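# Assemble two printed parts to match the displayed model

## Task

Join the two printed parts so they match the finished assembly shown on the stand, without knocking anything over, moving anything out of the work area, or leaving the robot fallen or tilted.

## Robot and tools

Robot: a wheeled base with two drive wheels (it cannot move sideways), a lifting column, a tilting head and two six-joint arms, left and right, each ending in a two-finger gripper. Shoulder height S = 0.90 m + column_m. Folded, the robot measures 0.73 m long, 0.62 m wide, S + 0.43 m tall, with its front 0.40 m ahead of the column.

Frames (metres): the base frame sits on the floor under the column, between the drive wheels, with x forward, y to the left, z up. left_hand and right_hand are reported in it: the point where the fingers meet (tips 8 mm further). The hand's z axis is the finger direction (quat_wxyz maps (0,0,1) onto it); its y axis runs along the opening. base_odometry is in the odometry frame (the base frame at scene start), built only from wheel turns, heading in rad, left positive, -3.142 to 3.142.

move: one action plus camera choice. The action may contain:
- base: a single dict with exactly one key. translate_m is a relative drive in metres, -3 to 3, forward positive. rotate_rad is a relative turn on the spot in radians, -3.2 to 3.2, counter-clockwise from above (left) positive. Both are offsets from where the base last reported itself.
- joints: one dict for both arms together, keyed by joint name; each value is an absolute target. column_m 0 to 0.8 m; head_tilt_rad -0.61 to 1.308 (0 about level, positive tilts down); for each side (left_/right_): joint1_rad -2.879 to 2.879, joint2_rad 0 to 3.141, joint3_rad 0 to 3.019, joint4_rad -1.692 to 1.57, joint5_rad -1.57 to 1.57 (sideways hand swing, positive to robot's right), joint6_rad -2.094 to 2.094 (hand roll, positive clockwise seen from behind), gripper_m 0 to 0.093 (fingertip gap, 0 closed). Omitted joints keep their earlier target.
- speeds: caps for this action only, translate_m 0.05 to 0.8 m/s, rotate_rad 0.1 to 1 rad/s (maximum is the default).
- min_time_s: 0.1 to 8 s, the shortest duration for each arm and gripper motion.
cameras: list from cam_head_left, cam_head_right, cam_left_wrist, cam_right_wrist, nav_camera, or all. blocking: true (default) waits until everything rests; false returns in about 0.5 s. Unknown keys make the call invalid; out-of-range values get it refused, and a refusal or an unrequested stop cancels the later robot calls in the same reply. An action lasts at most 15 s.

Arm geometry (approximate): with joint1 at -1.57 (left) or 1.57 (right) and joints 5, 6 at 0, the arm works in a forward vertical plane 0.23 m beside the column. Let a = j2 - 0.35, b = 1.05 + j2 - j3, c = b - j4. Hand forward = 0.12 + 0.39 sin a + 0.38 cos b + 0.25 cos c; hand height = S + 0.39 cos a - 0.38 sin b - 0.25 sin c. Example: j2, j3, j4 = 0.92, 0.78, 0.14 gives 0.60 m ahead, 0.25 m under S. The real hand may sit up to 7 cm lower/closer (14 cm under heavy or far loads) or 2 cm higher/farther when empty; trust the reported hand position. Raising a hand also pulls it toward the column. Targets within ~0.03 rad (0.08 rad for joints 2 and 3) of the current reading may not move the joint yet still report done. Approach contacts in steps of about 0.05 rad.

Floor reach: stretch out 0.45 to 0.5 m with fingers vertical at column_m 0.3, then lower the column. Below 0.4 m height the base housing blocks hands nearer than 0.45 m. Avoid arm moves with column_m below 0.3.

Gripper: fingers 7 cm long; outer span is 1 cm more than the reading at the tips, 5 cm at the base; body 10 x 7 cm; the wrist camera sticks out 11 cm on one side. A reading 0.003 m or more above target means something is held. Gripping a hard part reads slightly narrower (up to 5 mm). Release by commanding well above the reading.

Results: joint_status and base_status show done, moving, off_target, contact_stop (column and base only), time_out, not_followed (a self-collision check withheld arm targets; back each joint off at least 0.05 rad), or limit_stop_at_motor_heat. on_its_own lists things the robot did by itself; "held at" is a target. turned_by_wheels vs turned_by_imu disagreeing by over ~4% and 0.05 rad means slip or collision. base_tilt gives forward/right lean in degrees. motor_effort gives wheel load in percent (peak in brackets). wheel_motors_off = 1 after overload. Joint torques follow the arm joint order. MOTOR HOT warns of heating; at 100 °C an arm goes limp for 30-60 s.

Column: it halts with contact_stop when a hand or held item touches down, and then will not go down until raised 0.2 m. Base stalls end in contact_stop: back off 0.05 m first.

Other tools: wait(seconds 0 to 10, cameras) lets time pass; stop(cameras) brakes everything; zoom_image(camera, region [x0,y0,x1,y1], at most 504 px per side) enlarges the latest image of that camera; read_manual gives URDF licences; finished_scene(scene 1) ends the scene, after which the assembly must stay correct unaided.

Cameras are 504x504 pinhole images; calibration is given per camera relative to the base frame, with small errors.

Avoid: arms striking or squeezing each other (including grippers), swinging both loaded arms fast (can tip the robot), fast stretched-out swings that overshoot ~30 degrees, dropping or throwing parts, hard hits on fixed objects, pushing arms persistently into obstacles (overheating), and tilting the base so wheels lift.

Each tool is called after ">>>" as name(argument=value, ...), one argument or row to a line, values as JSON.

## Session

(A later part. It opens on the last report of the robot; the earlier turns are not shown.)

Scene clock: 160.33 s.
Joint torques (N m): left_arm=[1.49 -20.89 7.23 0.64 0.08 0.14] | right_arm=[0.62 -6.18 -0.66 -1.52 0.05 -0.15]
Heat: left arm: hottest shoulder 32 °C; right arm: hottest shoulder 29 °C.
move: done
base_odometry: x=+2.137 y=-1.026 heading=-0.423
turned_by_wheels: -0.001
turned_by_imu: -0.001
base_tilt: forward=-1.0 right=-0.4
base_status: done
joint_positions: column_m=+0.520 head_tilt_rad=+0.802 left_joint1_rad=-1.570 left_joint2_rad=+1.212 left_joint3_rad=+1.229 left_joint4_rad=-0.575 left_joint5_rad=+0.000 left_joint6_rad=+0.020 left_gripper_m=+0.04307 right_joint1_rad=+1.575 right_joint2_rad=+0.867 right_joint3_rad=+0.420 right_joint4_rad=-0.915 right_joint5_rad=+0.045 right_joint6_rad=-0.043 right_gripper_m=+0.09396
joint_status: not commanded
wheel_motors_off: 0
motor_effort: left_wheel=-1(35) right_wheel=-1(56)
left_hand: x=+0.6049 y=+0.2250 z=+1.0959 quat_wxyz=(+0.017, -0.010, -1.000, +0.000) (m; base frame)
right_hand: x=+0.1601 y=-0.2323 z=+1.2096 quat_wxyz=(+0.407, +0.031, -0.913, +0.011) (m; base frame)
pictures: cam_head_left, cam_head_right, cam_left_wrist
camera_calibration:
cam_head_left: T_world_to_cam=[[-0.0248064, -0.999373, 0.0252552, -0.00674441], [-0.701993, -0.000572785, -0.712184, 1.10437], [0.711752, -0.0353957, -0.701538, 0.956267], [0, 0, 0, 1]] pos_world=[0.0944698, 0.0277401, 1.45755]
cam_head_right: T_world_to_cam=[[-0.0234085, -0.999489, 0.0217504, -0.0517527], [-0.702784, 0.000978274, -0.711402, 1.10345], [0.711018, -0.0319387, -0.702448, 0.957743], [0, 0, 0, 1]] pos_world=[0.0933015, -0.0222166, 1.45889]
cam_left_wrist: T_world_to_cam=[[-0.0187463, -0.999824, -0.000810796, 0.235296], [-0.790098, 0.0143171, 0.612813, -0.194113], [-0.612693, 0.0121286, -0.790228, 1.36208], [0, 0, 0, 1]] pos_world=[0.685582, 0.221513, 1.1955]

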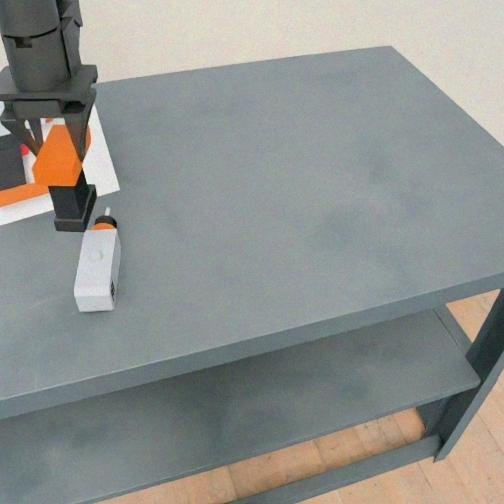

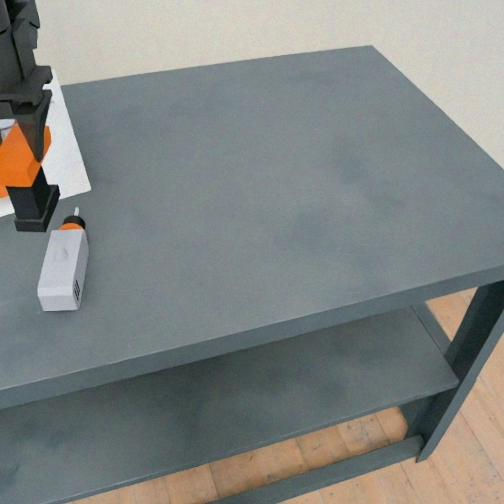

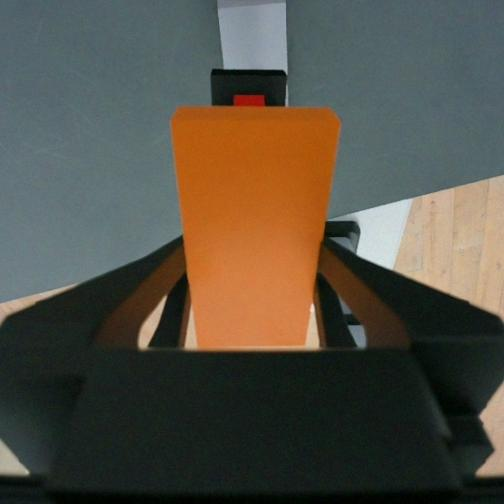

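>>> zoom_image(
  camera="cam_head_left",
  region=[60, 200, 140, 320],
)

>>> zoom_image(
  camera="cam_head_left",
  region=[10, 120, 130, 240],
)

>>> zoom_image(
  camera="cam_head_right",
  region=[20, 200, 100, 320],
)

>>> zoom_image(
  camera="cam_left_wrist",
  region=[160, 0, 360, 200],
)

Scaled by 4.200 from the camera's 504x504 image, which has a finer 720x720 frame.

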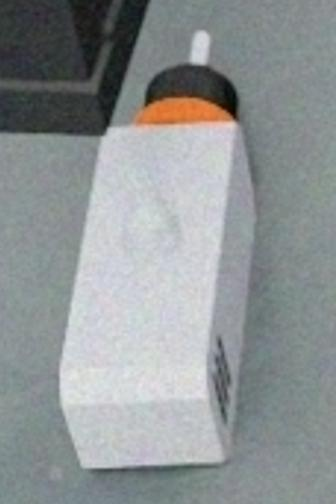

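Scaled by 4.200 from the camera's 504x504 image, which has a finer 720x720 frame.

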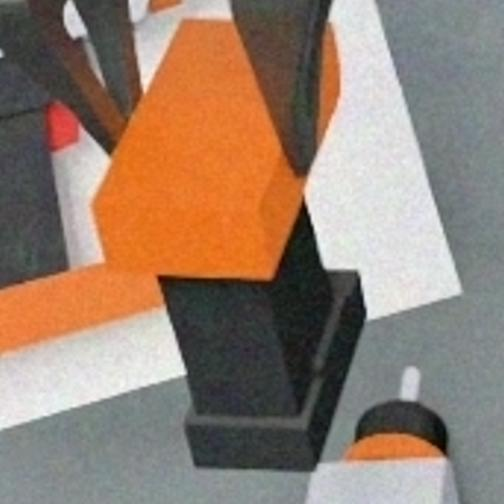

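Scaled by 4.200 from the camera's 504x504 image, which has a finer 720x720 frame.

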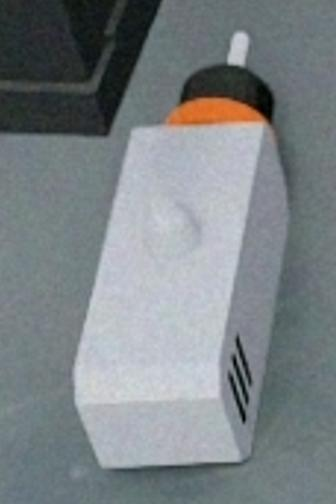

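Scaled by 2.520 from the camera's 504x504 image, which has a finer 720x720 frame.

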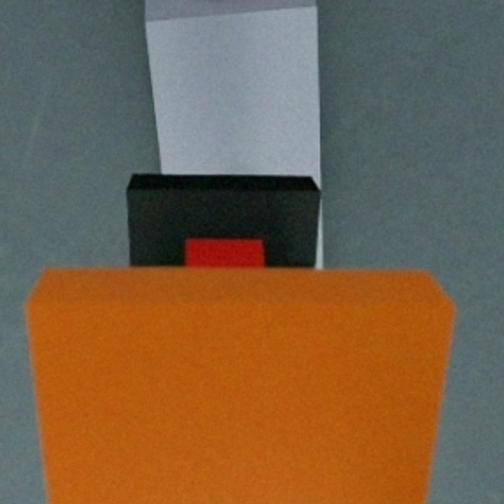

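>>> move(
  base={"rotate_rad": -0.015},
  joints={"left_joint6_rad": -0.095},
)

>>> move(
  joints={"column_m": 0.455},
  cameras=["cam_head_left","cam_head_right","cam_left_wrist"],
)

>>> zoom_image(
  camera="cam_head_left",
  region=[20, 120, 140, 280],
)

>>> zoom_image(
  camera="cam_head_right",
  region=[0, 120, 120, 280],
)

>>> zoom_image(
  camera="cam_left_wrist",
  region=[160, 0, 360, 200],
)

Scene clock: 244.43 s.
Joint torques (N m): left_arm=[1.61 -20.72 7.08 0.64 0.05 0.07] | right_arm=[0.79 -5.89 -0.68 -1.39 0.02 -0.16]
Heat: left arm: hottest shoulder 33 °C; right arm: hottest shoulder 29 °C.
move: done
base_odometry: x=+2.137 y=-1.026 heading=-0.437
turned_by_wheels: -0.014
turned_by_imu: -0.013
base_tilt: forward=-0.9 right=-0.3
base_status: done
joint_positions: column_m=+0.520 head_tilt_rad=+0.802 left_joint1_rad=-1.572 left_joint2_rad=+1.212 left_joint3_rad=+1.229 left_joint4_rad=-0.575 left_joint5_rad=+0.000 left_joint6_rad=-0.092 left_gripper_m=+0.04307 right_joint1_rad=+1.575 right_joint2_rad=+0.867 right_joint3_rad=+0.420 right_joint4_rad=-0.915 right_joint5_rad=+0.045 right_joint6_rad=-0.043 right_gripper_m=+0.09396
joint_status: all done
wheel_motors_off: 0
motor_effort: left_wheel=+0(54) right_wheel=-1(31)
left_hand: x=+0.6049 y=+0.2238 z=+1.0959 quat_wxyz=(+0.017, +0.046, -0.999, +0.000) (m; base frame)
right_hand: x=+0.1601 y=-0.2323 z=+1.2096 quat_wxyz=(+0.407, +0.031, -0.913, +0.011) (m; base frame)
pictures: none

Scene clock: 245.87 s.
Joint torques (N m): left_arm=[1.73 -20.89 7.1 0.55 0.03 0.07] | right_arm=[0.62 -6.01 -0.57 -1.5 0 -0.15]
Heat: left arm: hottest shoulder 33 °C; right arm: hottest shoulder 29 °C.
move: done
base_odometry: x=+2.137 y=-1.026 heading=-0.437
turned_by_wheels: +0.000
turned_by_imu: +0.000
base_tilt: forward=-0.9 right=-0.4
base_status: not commanded
joint_positions: column_m=+0.455 head_tilt_rad=+0.802 left_joint1_rad=-1.572 left_joint2_rad=+1.213 left_joint3_rad=+1.229 left_joint4_rad=-0.575 left_joint5_rad=+0.000 left_joint6_rad=-0.092 left_gripper_m=+0.04307 right_joint1_rad=+1.575 right_joint2_rad=+0.867 right_joint3_rad=+0.420 right_joint4_rad=-0.915 right_joint5_rad=+0.045 right_joint6_rad=-0.043 right_gripper_m=+0.09396
joint_status: all done
wheel_motors_off: 0
motor_effort: left_wheel=+2(3) right_wheel=-5(5)
left_hand: x=+0.6048 y=+0.2238 z=+1.0309 quat_wxyz=(+0.017, +0.046, -0.999, +0.000) (m; base frame)
right_hand: x=+0.1601 y=-0.2323 z=+1.1448 quat_wxyz=(+0.407, +0.031, -0.913, +0.011) (m; base frame)
pictures: cam_head_left, cam_head_right, cam_left_wrist
camera_calibration:
cam_head_left: T_world_to_cam=[[-0.0248064, -0.999373, 0.0252552, -0.00510788], [-0.701993, -0.000572785, -0.712184, 1.05822], [0.711752, -0.0353957, -0.701538, 0.910807], [0, 0, 0, 1]] pos_world=[0.0944698, 0.0277401, 1.39275]
cam_head_right: T_world_to_cam=[[-0.0234085, -0.999489, 0.0217504, -0.0503432], [-0.702784, 0.000978274, -0.711402, 1.05735], [0.711018, -0.0319387, -0.702448, 0.912225], [0, 0, 0, 1]] pos_world=[0.0933015, -0.0222166, 1.39409]
cam_left_wrist: T_world_to_cam=[[0.0922612, -0.995732, -0.00230376, 0.167633], [-0.786537, -0.0742962, 0.613058, -0.136957], [-0.610612, -0.0547494, -0.790035, 1.32418], [0, 0, 0, 1]] pos_world=[0.685374, 0.229241, 1.1305]

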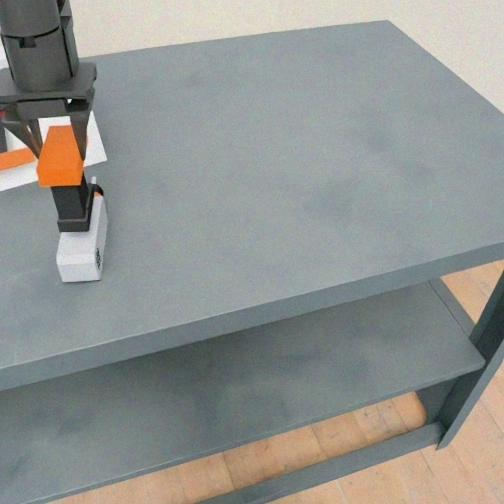

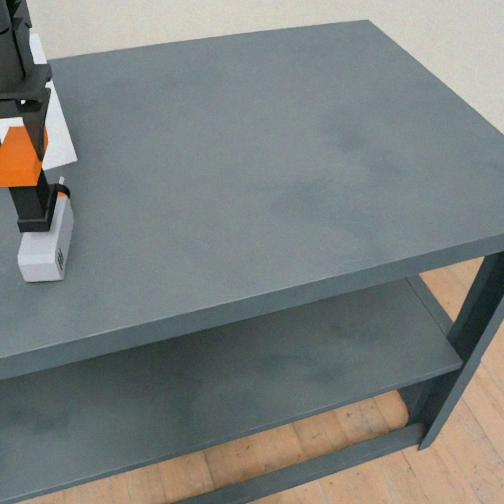

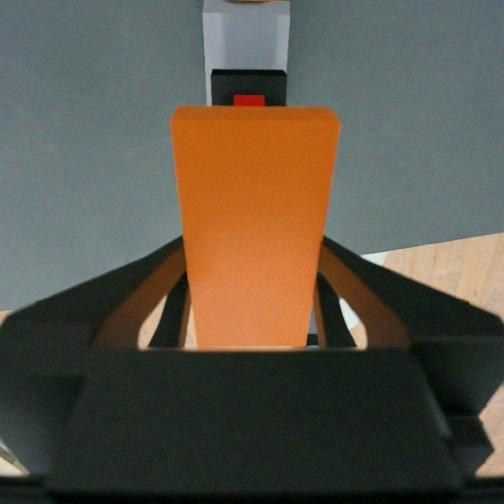

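Scaled by 3.150 from the camera's 504x504 image, which has a finer 720x720 frame.

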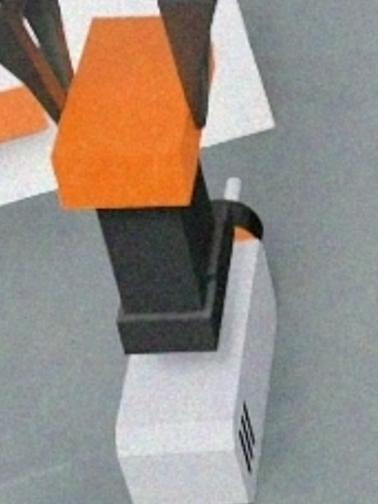

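Scaled by 3.150 from the camera's 504x504 image, which has a finer 720x720 frame.

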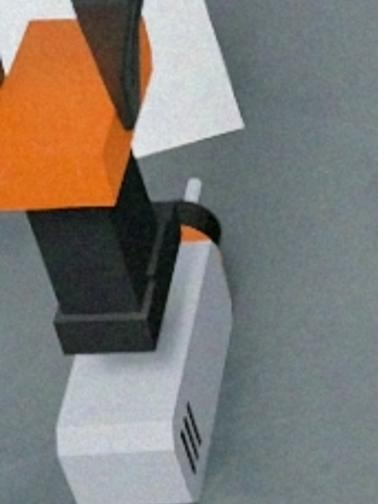

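Scaled by 2.520 from the camera's 504x504 image, which has a finer 720x720 frame.

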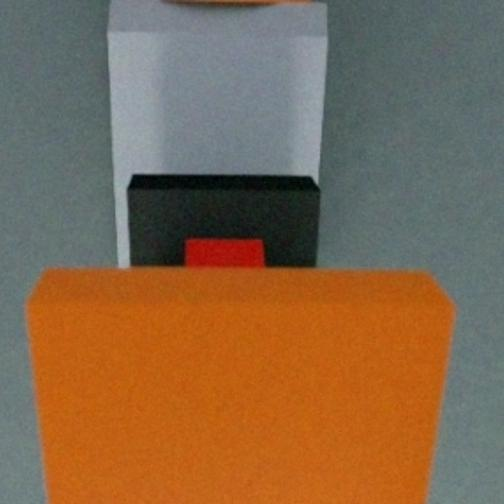

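>>> move(
  base={"translate_m": 0.006},
  speeds={"translate_m": 0.05},
  joints={"column_m": 0.45},
  cameras=["cam_head_left","cam_head_right","cam_left_wrist"],
)

>>> zoom_image(
  camera="cam_head_left",
  region=[40, 170, 120, 290],
)

>>> zoom_image(
  camera="cam_head_right",
  region=[0, 170, 80, 290],
)

>>> zoom_image(
  camera="cam_left_wrist",
  region=[180, 0, 320, 120],
)

Scene clock: 270.83 s.
Joint torques (N m): left_arm=[1.67 -21.01 7.04 0.57 0.04 0.04] | right_arm=[1.14 -6.24 -0.84 -1.59 0.04 -0.18]
Heat: left arm: hottest shoulder 34 °C; right arm: hottest shoulder 29 °C.
move: done
base_odometry: x=+2.142 y=-1.029 heading=-0.435
turned_by_wheels: +0.001
turned_by_imu: +0.001
base_tilt: forward=-0.8 right=-0.4
base_status: done
joint_positions: column_m=+0.450 head_tilt_rad=+0.802 left_joint1_rad=-1.572 left_joint2_rad=+1.214 left_joint3_rad=+1.230 left_joint4_rad=-0.573 left_joint5_rad=+0.000 left_joint6_rad=-0.092 left_gripper_m=+0.04307 right_joint1_rad=+1.575 right_joint2_rad=+0.867 right_joint3_rad=+0.423 right_joint4_rad=-0.915 right_joint5_rad=+0.045 right_joint6_rad=-0.043 right_gripper_m=+0.09396
joint_status: all done
wheel_motors_off: 0
motor_effort: left_wheel=+1(65) right_wheel=-1(37)
left_hand: x=+0.6053 y=+0.2239 z=+1.0254 quat_wxyz=(+0.017, +0.046, -0.999, +0.000) (m; base frame)
right_hand: x=+0.1619 y=-0.2323 z=+1.1392 quat_wxyz=(+0.406, +0.031, -0.913, +0.011) (m; base frame)
pictures: cam_head_left, cam_head_right, cam_left_wrist
camera_calibration:
cam_head_left: T_world_to_cam=[[-0.0248042, -0.999373, 0.0252573, -0.00498473], [-0.702093, -0.000570802, -0.712085, 1.05453], [0.711653, -0.0353957, -0.701639, 0.907449], [0, 0, 0, 1]] pos_world=[0.0944696, 0.0277401, 1.38775]
cam_head_right: T_world_to_cam=[[-0.0234068, -0.999489, 0.0217524, -0.0502373], [-0.702885, 0.000980257, -0.711303, 1.05366], [0.710918, -0.0319387, -0.702549, 0.908862], [0, 0, 0, 1]] pos_world=[0.0933013, -0.0222166, 1.38909]
cam_left_wrist: T_world_to_cam=[[0.0923165, -0.995726, -0.00261765, 0.167897], [-0.787223, -0.0745948, 0.61214, -0.131702], [-0.609719, -0.05445, -0.790745, 1.3202], [0, 0, 0, 1]] pos_world=[0.685771, 0.22924, 1.125]

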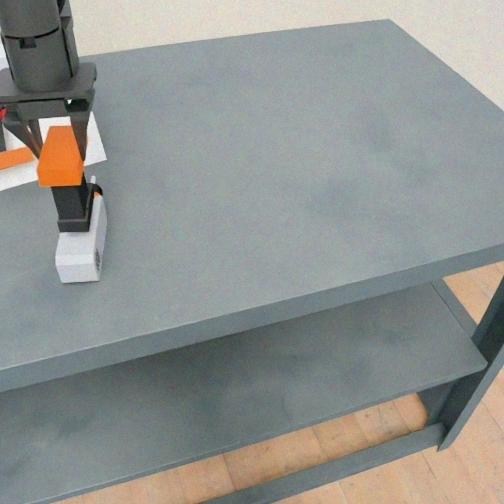

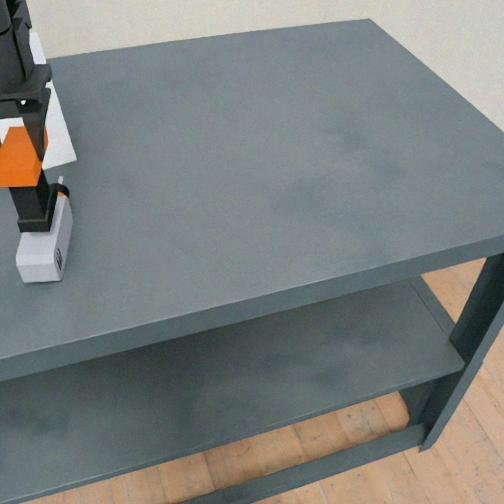

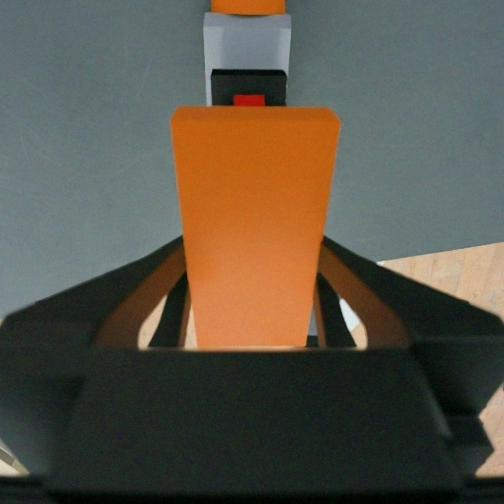

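Scaled by 4.200 from the camera's 504x504 image, which has a finer 720x720 frame.

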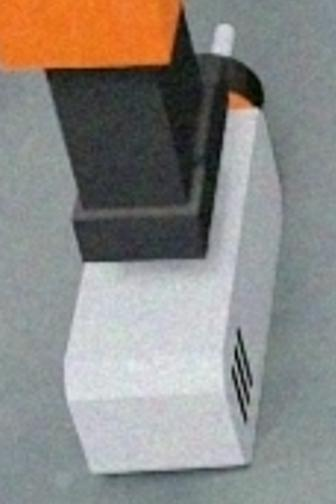

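Scaled by 4.200 from the camera's 504x504 image, which has a finer 720x720 frame.

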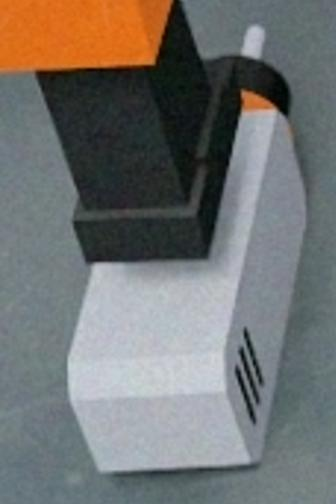

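Scaled by 3.600 from the camera's 504x504 image, which has a finer 720x720 frame.

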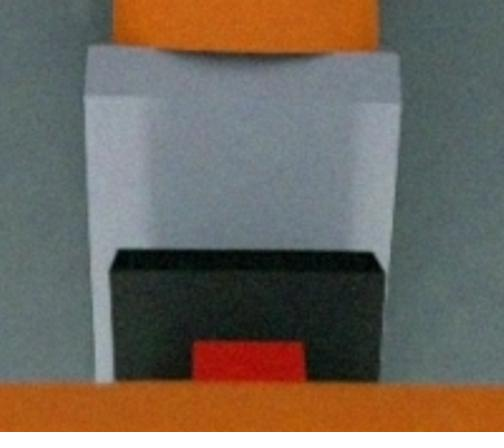

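>>> move(
  base={"translate_m": -0.0045},
  speeds={"translate_m": 0.05},
  joints={"column_m": 0.443},
  cameras=["cam_head_left","cam_head_right","cam_left_wrist"],
)

>>> zoom_image(
  camera="cam_left_wrist",
  region=[180, 0, 320, 120],
)

>>> zoom_image(
  camera="cam_head_left",
  region=[40, 170, 120, 290],
)

Scene clock: 296.07 s.
Joint torques (N m): left_arm=[1.67 -21.42 6.9 0.58 0.02 0.04] | right_arm=[1.08 -6.59 -0.68 -1.54 0 -0.16]
Heat: left arm: hottest shoulder 35 °C; right arm: hottest shoulder 29 °C.
move: done
base_odometry: x=+2.138 y=-1.027 heading=-0.436
turned_by_wheels: +0.000
turned_by_imu: +0.000
base_tilt: forward=-0.9 right=-0.4
base_status: done
joint_positions: column_m=+0.443 head_tilt_rad=+0.803 left_joint1_rad=-1.572 left_joint2_rad=+1.216 left_joint3_rad=+1.231 left_joint4_rad=-0.574 left_joint5_rad=+0.000 left_joint6_rad=-0.092 left_gripper_m=+0.04307 right_joint1_rad=+1.575 right_joint2_rad=+0.867 right_joint3_rad=+0.420 right_joint4_rad=-0.915 right_joint5_rad=+0.045 right_joint6_rad=-0.043 right_gripper_m=+0.09396
joint_status: all done
wheel_motors_off: 0
motor_effort: left_wheel=-2(47) right_wheel=-3(36)
left_hand: x=+0.6053 y=+0.2239 z=+1.0179 quat_wxyz=(+0.017, +0.046, -0.999, +0.000) (m; base frame)
right_hand: x=+0.1601 y=-0.2323 z=+1.1327 quat_wxyz=(+0.407, +0.031, -0.913, +0.011) (m; base frame)
pictures: cam_head_left, cam_head_right, cam_left_wrist
camera_calibration:
cam_head_left: T_world_to_cam=[[-0.0247957, -0.999373, 0.0252657, -0.00482037], [-0.702295, -0.000572781, -0.711886, 1.0493], [0.711454, -0.0353957, -0.70184, 0.902835], [0, 0, 0, 1]] pos_world=[0.0944692, 0.0277401, 1.38075]
cam_head_right: T_world_to_cam=[[-0.0233992, -0.999489, 0.0217604, -0.0500968], [-0.703086, 0.000978279, -0.711104, 1.04843], [0.71072, -0.0319387, -0.70275, 0.904241], [0, 0, 0, 1]] pos_world=[0.0933011, -0.0222166, 1.38209]
cam_left_wrist: T_world_to_cam=[[0.0923136, -0.995726, -0.00272291, 0.167987], [-0.786523, -0.0745949, 0.613039, -0.128452], [-0.610622, -0.0544502, -0.790048, 1.31409], [0, 0, 0, 1]] pos_world=[0.685874, 0.22924, 1.1174]

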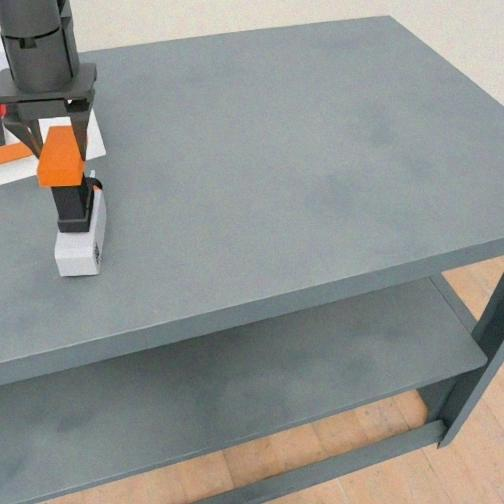

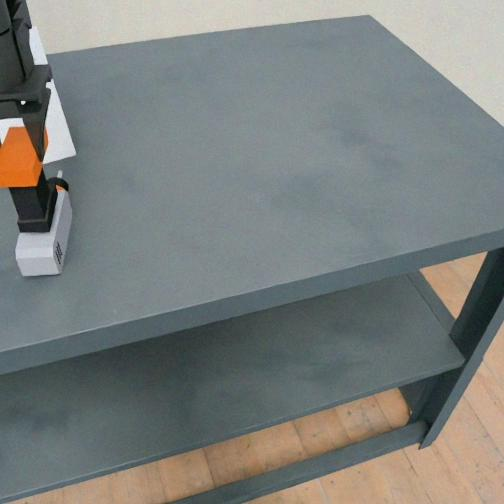

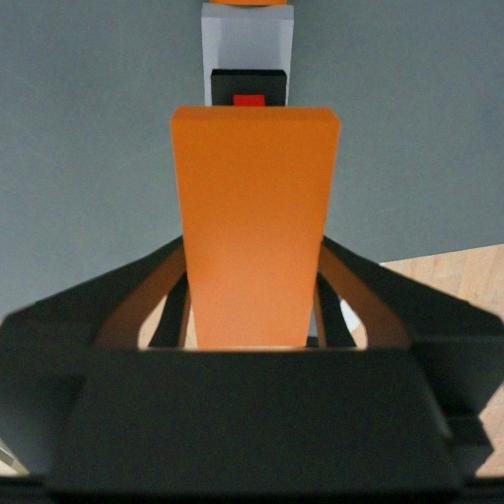

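Scaled by 3.600 from the camera's 504x504 image, which has a finer 720x720 frame.

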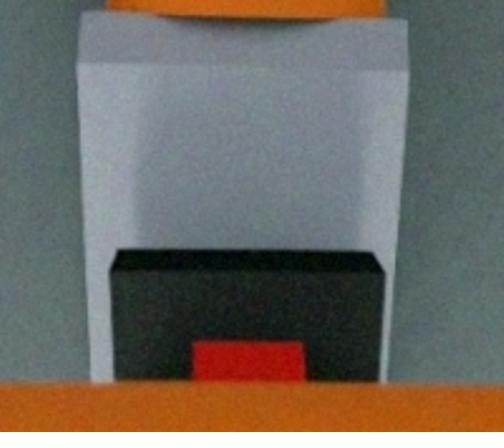

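Scaled by 4.200 from the camera's 504x504 image, which has a finer 720x720 frame.

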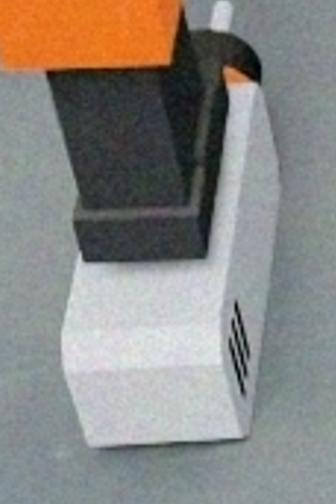

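>>> move(
  joints={"column_m": 0.437},
)

>>> move(
  joints={"column_m": 0.432},
  cameras=["cam_head_left","cam_left_wrist"],
)

>>> zoom_image(
  camera="cam_head_left",
  region=[30, 120, 130, 290],
)

>>> zoom_image(
  camera="cam_left_wrist",
  region=[180, 0, 320, 120],
)

Scene clock: 304.07 s.
Joint torques (N m): left_arm=[1.32 -20.95 6.89 0.66 0.06 0.05] | right_arm=[0.21 -6.24 -0.54 -1.46 0.03 -0.16]
Heat: left arm: hottest shoulder 34 °C; right arm: hottest shoulder 29 °C.
move: done
base_odometry: x=+2.138 y=-1.027 heading=-0.436
turned_by_wheels: +0.000
turned_by_imu: +0.000
base_tilt: forward=-0.9 right=-0.5
base_status: not commanded
joint_positions: column_m=+0.437 head_tilt_rad=+0.803 left_joint1_rad=-1.572 left_joint2_rad=+1.216 left_joint3_rad=+1.231 left_joint4_rad=-0.574 left_joint5_rad=+0.000 left_joint6_rad=-0.092 left_gripper_m=+0.04307 right_joint1_rad=+1.575 right_joint2_rad=+0.867 right_joint3_rad=+0.420 right_joint4_rad=-0.915 right_joint5_rad=+0.045 right_joint6_rad=-0.043 right_gripper_m=+0.09396
joint_status: all done
wheel_motors_off: 0
motor_effort: left_wheel=-1(1) right_wheel=-4(4)
left_hand: x=+0.6053 y=+0.2239 z=+1.0119 quat_wxyz=(+0.017, +0.046, -0.999, +0.000) (m; base frame)
right_hand: x=+0.1601 y=-0.2323 z=+1.1268 quat_wxyz=(+0.407, +0.031, -0.913, +0.011) (m; base frame)
pictures: none

Scene clock: 304.63 s.
Joint torques (N m): left_arm=[1.55 -21.19 6.87 0.53 0.06 0.05] | right_arm=[0.67 -5.77 -0.62 -1.48 0 -0.16]
Heat: left arm: hottest shoulder 34 °C; right arm: hottest shoulder 29 °C.
move: done
base_odometry: x=+2.138 y=-1.027 heading=-0.436
turned_by_wheels: +0.000
turned_by_imu: +0.000
base_tilt: forward=-0.9 right=-0.3
base_status: not commanded
joint_positions: column_m=+0.432 head_tilt_rad=+0.803 left_joint1_rad=-1.572 left_joint2_rad=+1.215 left_joint3_rad=+1.231 left_joint4_rad=-0.574 left_joint5_rad=+0.000 left_joint6_rad=-0.092 left_gripper_m=+0.04307 right_joint1_rad=+1.575 right_joint2_rad=+0.867 right_joint3_rad=+0.420 right_joint4_rad=-0.915 right_joint5_rad=+0.045 right_joint6_rad=-0.043 right_gripper_m=+0.09396
joint_status: all done
wheel_motors_off: 0
motor_effort: left_wheel=-1(1) right_wheel=-3(4)
left_hand: x=+0.6054 y=+0.2239 z=+1.0071 quat_wxyz=(+0.017, +0.046, -0.999, +0.000) (m; base frame)
right_hand: x=+0.1601 y=-0.2323 z=+1.1218 quat_wxyz=(+0.407, +0.031, -0.913, +0.011) (m; base frame)
pictures: cam_head_left, cam_left_wrist
camera_calibration:
cam_head_left: T_world_to_cam=[[-0.0247957, -0.999373, 0.0252657, -0.00454245], [-0.702295, -0.000572781, -0.711886, 1.04146], [0.711454, -0.0353957, -0.70184, 0.895114], [0, 0, 0, 1]] pos_world=[0.0944692, 0.0277401, 1.36975]
cam_left_wrist: T_world_to_cam=[[0.0923171, -0.995726, -0.00268944, 0.167909], [-0.786781, -0.0746001, 0.612707, -0.121208], [-0.610289, -0.0544473, -0.790305, 1.30567], [0, 0, 0, 1]] pos_world=[0.685973, 0.22924, 1.1066]

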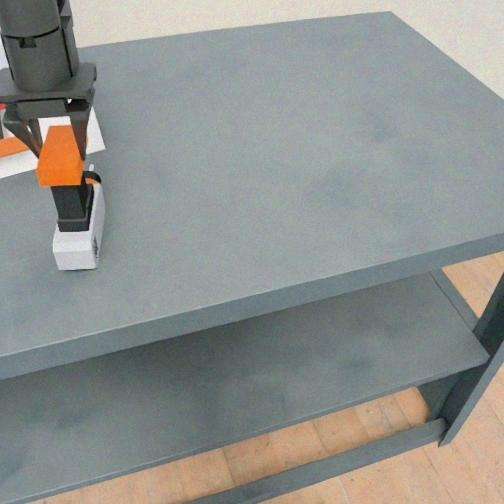

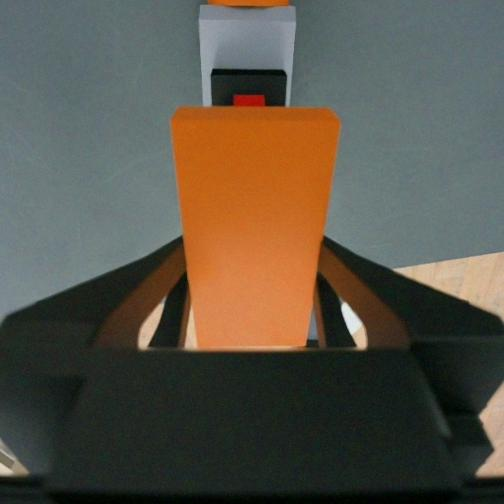

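Scaled by 2.965 from the camera's 504x504 image, which has a finer 720x720 frame.

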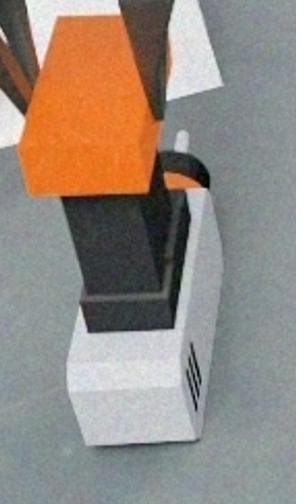

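Scaled by 3.600 from the camera's 504x504 image, which has a finer 720x720 frame.

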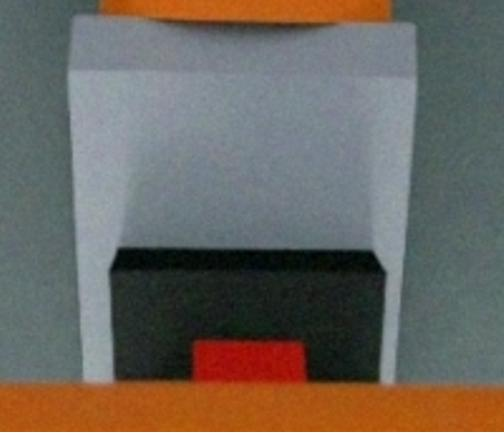

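>>> move(
  joints={"column_m": 0.427},
)

>>> move(
  joints={"column_m": 0.422},
  cameras=["cam_head_left","cam_left_wrist"],
)

>>> zoom_image(
  camera="cam_head_left",
  region=[30, 120, 130, 290],
)

>>> zoom_image(
  camera="cam_left_wrist",
  region=[180, 0, 320, 120],
)

Scene clock: 311.53 s.
Joint torques (N m): left_arm=[1.73 -20.19 7.02 1.06 0.05 0.03] | right_arm=[0.79 -6.3 -0.62 -1.5 0.03 -0.15]
Heat: left arm: hottest shoulder 33 °C; right arm: hottest shoulder 29 °C.
move: done
base_odometry: x=+2.138 y=-1.027 heading=-0.436
turned_by_wheels: +0.000
turned_by_imu: +0.000
base_tilt: forward=-1.0 right=-0.4
base_status: not commanded
joint_positions: column_m=+0.427 head_tilt_rad=+0.803 left_joint1_rad=-1.572 left_joint2_rad=+1.205 left_joint3_rad=+1.231 left_joint4_rad=-0.584 left_joint5_rad=+0.000 left_joint6_rad=-0.092 left_gripper_m=+0.04307 right_joint1_rad=+1.575 right_joint2_rad=+0.867 right_joint3_rad=+0.420 right_joint4_rad=-0.915 right_joint5_rad=+0.045 right_joint6_rad=-0.043 right_gripper_m=+0.09396
joint_status: all done
wheel_motors_off: 0
motor_effort: left_wheel=-1(1) right_wheel=-3(4)
left_hand: x=+0.6062 y=+0.2239 z=+1.0069 quat_wxyz=(+0.017, +0.046, -0.999, +0.000) (m; base frame)
right_hand: x=+0.1601 y=-0.2323 z=+1.1168 quat_wxyz=(+0.407, +0.031, -0.913, +0.011) (m; base frame)
pictures: none

Scene clock: 312.10 s.
Joint torques (N m): left_arm=[1.55 -19.31 7.08 1.42 0.04 0.03] | right_arm=[0.5 -6.18 -0.73 -1.51 0.01 -0.16]
Heat: left arm: hottest shoulder 33 °C; right arm: hottest shoulder 29 °C.
move: done
base_odometry: x=+2.138 y=-1.027 heading=-0.436
turned_by_wheels: +0.000
turned_by_imu: +0.000
base_tilt: forward=-0.9 right=-0.3
base_status: not commanded
joint_positions: column_m=+0.422 head_tilt_rad=+0.803 left_joint1_rad=-1.572 left_joint2_rad=+1.196 left_joint3_rad=+1.231 left_joint4_rad=-0.594 left_joint5_rad=+0.000 left_joint6_rad=-0.092 left_gripper_m=+0.04307 right_joint1_rad=+1.575 right_joint2_rad=+0.867 right_joint3_rad=+0.420 right_joint4_rad=-0.915 right_joint5_rad=+0.045 right_joint6_rad=-0.043 right_gripper_m=+0.09396
joint_status: all done
wheel_motors_off: 0
motor_effort: left_wheel=+0(1) right_wheel=-3(4)
left_hand: x=+0.6068 y=+0.2239 z=+1.0068 quat_wxyz=(+0.017, +0.046, -0.999, +0.000) (m; base frame)
right_hand: x=+0.1601 y=-0.2323 z=+1.1118 quat_wxyz=(+0.407, +0.031, -0.913, +0.011) (m; base frame)
pictures: cam_head_left, cam_left_wrist
camera_calibration:
cam_head_left: T_world_to_cam=[[-0.0247957, -0.999373, 0.0252657, -0.00428979], [-0.702295, -0.000572781, -0.711886, 1.03435], [0.711454, -0.0353957, -0.70184, 0.888096], [0, 0, 0, 1]] pos_world=[0.0944692, 0.0277401, 1.35975]
cam_left_wrist: T_world_to_cam=[[0.0923136, -0.995726, -0.00272291, 0.167819], [-0.786523, -0.0745949, 0.613039, -0.120529], [-0.610622, -0.0544502, -0.790048, 1.30632], [0, 0, 0, 1]] pos_world=[0.687374, 0.22924, 1.1064]

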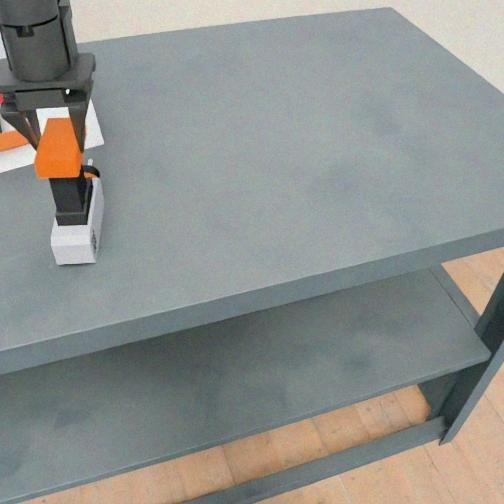

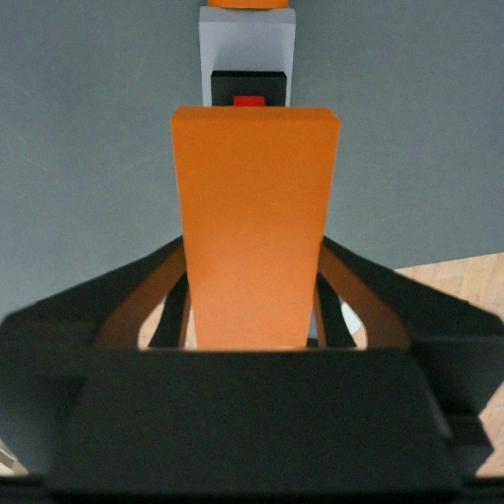

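Scaled by 2.965 from the camera's 504x504 image, which has a finer 720x720 frame.

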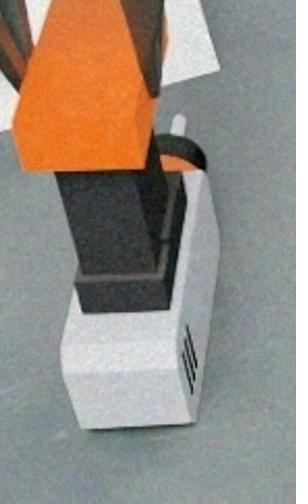

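Scaled by 3.600 from the camera's 504x504 image, which has a finer 720x720 frame.

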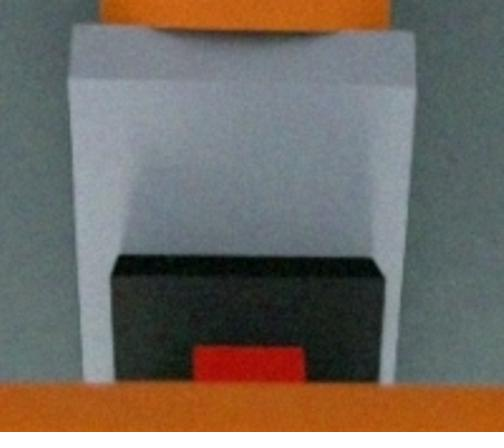

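>>> move(
  joints={"column_m": 0.407},
  cameras=["cam_head_left","cam_left_wrist"],
)

>>> zoom_image(
  camera="cam_head_left",
  region=[30, 150, 110, 270],
)

>>> zoom_image(
  camera="cam_left_wrist",
  region=[180, 0, 320, 120],
)

Scene clock: 323.17 s.
Joint torques (N m): left_arm=[1.79 -16.56 7.35 2.06 0.08 0.04] | right_arm=[0.67 -6.18 -0.64 -1.46 0.05 -0.13]
Heat: left arm: hottest shoulder 34 °C; right arm: hottest shoulder 29 °C.
move: done
base_odometry: x=+2.138 y=-1.027 heading=-0.436
turned_by_wheels: +0.000
turned_by_imu: +0.000
base_tilt: forward=-1.0 right=-0.4
base_status: not commanded
joint_positions: column_m=+0.407 head_tilt_rad=+0.803 left_joint1_rad=-1.572 left_joint2_rad=+1.167 left_joint3_rad=+1.231 left_joint4_rad=-0.608 left_joint5_rad=+0.000 left_joint6_rad=-0.092 left_gripper_m=+0.04307 right_joint1_rad=+1.575 right_joint2_rad=+0.867 right_joint3_rad=+0.420 right_joint4_rad=-0.915 right_joint5_rad=+0.045 right_joint6_rad=-0.043 right_gripper_m=+0.09396
joint_status: all done
wheel_motors_off: 0
motor_effort: left_wheel=+0(2) right_wheel=-4(7)
left_hand: x=+0.6122 y=+0.2238 z=+1.0058 quat_wxyz=(+0.010, +0.046, -0.999, +0.000) (m; base frame)
right_hand: x=+0.1601 y=-0.2323 z=+1.0968 quat_wxyz=(+0.407, +0.031, -0.913, +0.011) (m; base frame)
pictures: cam_head_left, cam_left_wrist
camera_calibration:
cam_head_left: T_world_to_cam=[[-0.0247957, -0.999373, 0.0252657, -0.00391081], [-0.702295, -0.000572781, -0.711886, 1.02367], [0.711454, -0.0353957, -0.70184, 0.877568], [0, 0, 0, 1]] pos_world=[0.0944692, 0.0277401, 1.34475]
cam_left_wrist: T_world_to_cam=[[0.0922846, -0.995732, -0.000967506, 0.165533], [-0.795344, -0.0742972, 0.601588, -0.0987834], [-0.599092, -0.0547478, -0.798806, 1.31062], [0, 0, 0, 1]] pos_world=[0.691338, 0.229241, 1.10652]

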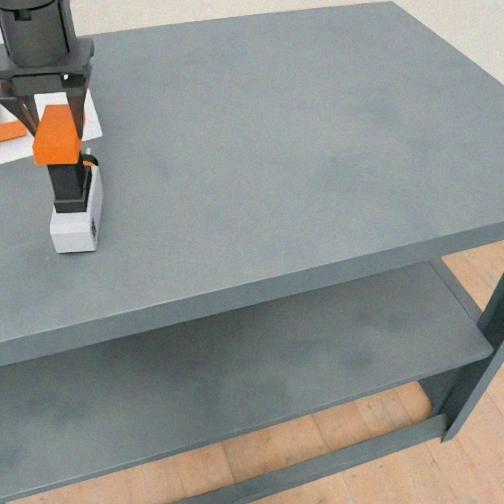

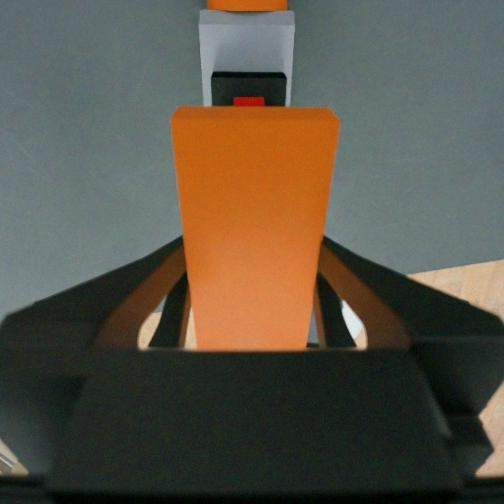

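Scaled by 4.200 from the camera's 504x504 image, which has a finer 720x720 frame.

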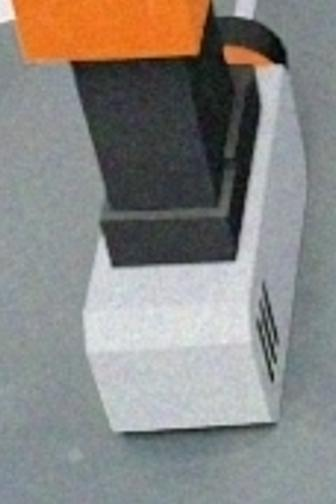

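Scaled by 3.600 from the camera's 504x504 image, which has a finer 720x720 frame.

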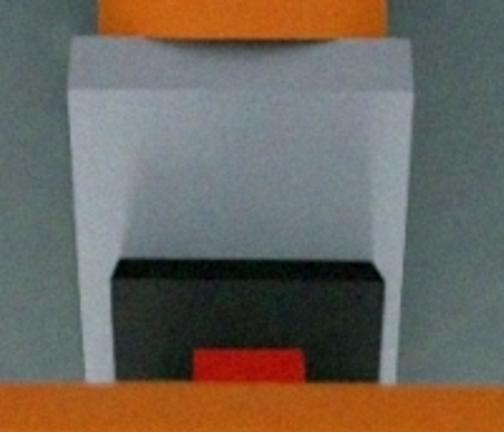

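>>> move(
  joints={"column_m": 0.424},
  cameras=["cam_head_left","cam_left_wrist"],
)

>>> zoom_image(
  camera="cam_head_left",
  region=[40, 170, 120, 270],
)

Scene clock: 341.17 s.
Joint torques (N m): left_arm=[1.61 -19.6 7.05 0.73 0.02 0.05] | right_arm=[0.91 -6.01 -0.79 -1.47 0.05 -0.11]
Heat: left arm: hottest shoulder 34 °C; right arm: hottest shoulder 29 °C.
move: done
base_odometry: x=+2.138 y=-1.027 heading=-0.436
turned_by_wheels: +0.000
turned_by_imu: +0.000
base_tilt: forward=-0.9 right=-0.5
base_status: not commanded
joint_positions: column_m=+0.424 head_tilt_rad=+0.803 left_joint1_rad=-1.572 left_joint2_rad=+1.199 left_joint3_rad=+1.231 left_joint4_rad=-0.579 left_joint5_rad=+0.000 left_joint6_rad=-0.092 left_gripper_m=+0.04307 right_joint1_rad=+1.575 right_joint2_rad=+0.867 right_joint3_rad=+0.420 right_joint4_rad=-0.915 right_joint5_rad=+0.045 right_joint6_rad=-0.043 right_gripper_m=+0.09396
joint_status: all done
wheel_motors_off: 0
motor_effort: left_wheel=+0(1) right_wheel=-4(4)
left_hand: x=+0.6097 y=+0.2238 z=+1.0070 quat_wxyz=(+0.011, +0.046, -0.999, +0.000) (m; base frame)
right_hand: x=+0.1601 y=-0.2323 z=+1.1136 quat_wxyz=(+0.407, +0.031, -0.913, +0.011) (m; base frame)
pictures: cam_head_left, cam_left_wrist
camera_calibration:
cam_head_left: T_world_to_cam=[[-0.0247957, -0.999373, 0.0252657, -0.00433527], [-0.702295, -0.000572781, -0.711886, 1.03563], [0.711454, -0.0353957, -0.70184, 0.889359], [0, 0, 0, 1]] pos_world=[0.0944692, 0.0277401, 1.36155]
cam_left_wrist: T_world_to_cam=[[0.0922803, -0.995732, -0.00113908, 0.165939], [-0.794222, -0.0742951, 0.603068, -0.103682], [-0.600579, -0.0547466, -0.797689, 1.30991], [0, 0, 0, 1]] pos_world=[0.689042, 0.229241, 1.10761]

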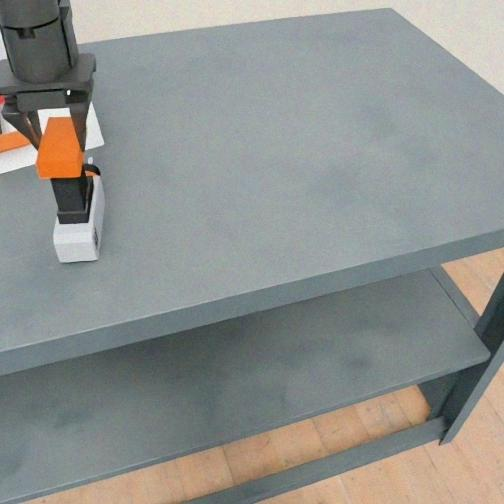

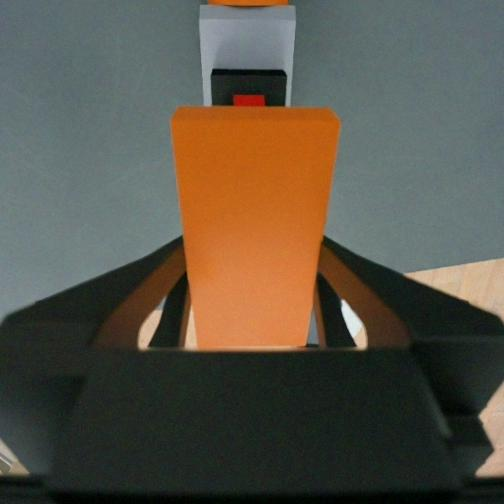

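Scaled by 5.040 from the camera's 504x504 image, which has a finer 720x720 frame.

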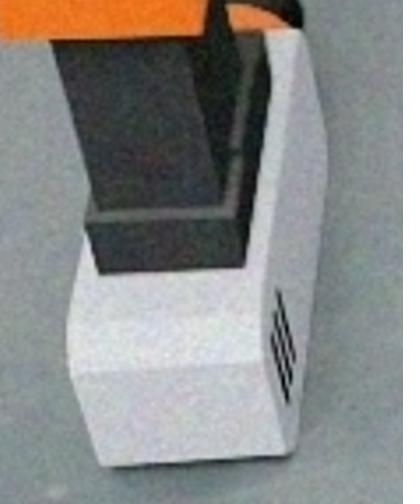

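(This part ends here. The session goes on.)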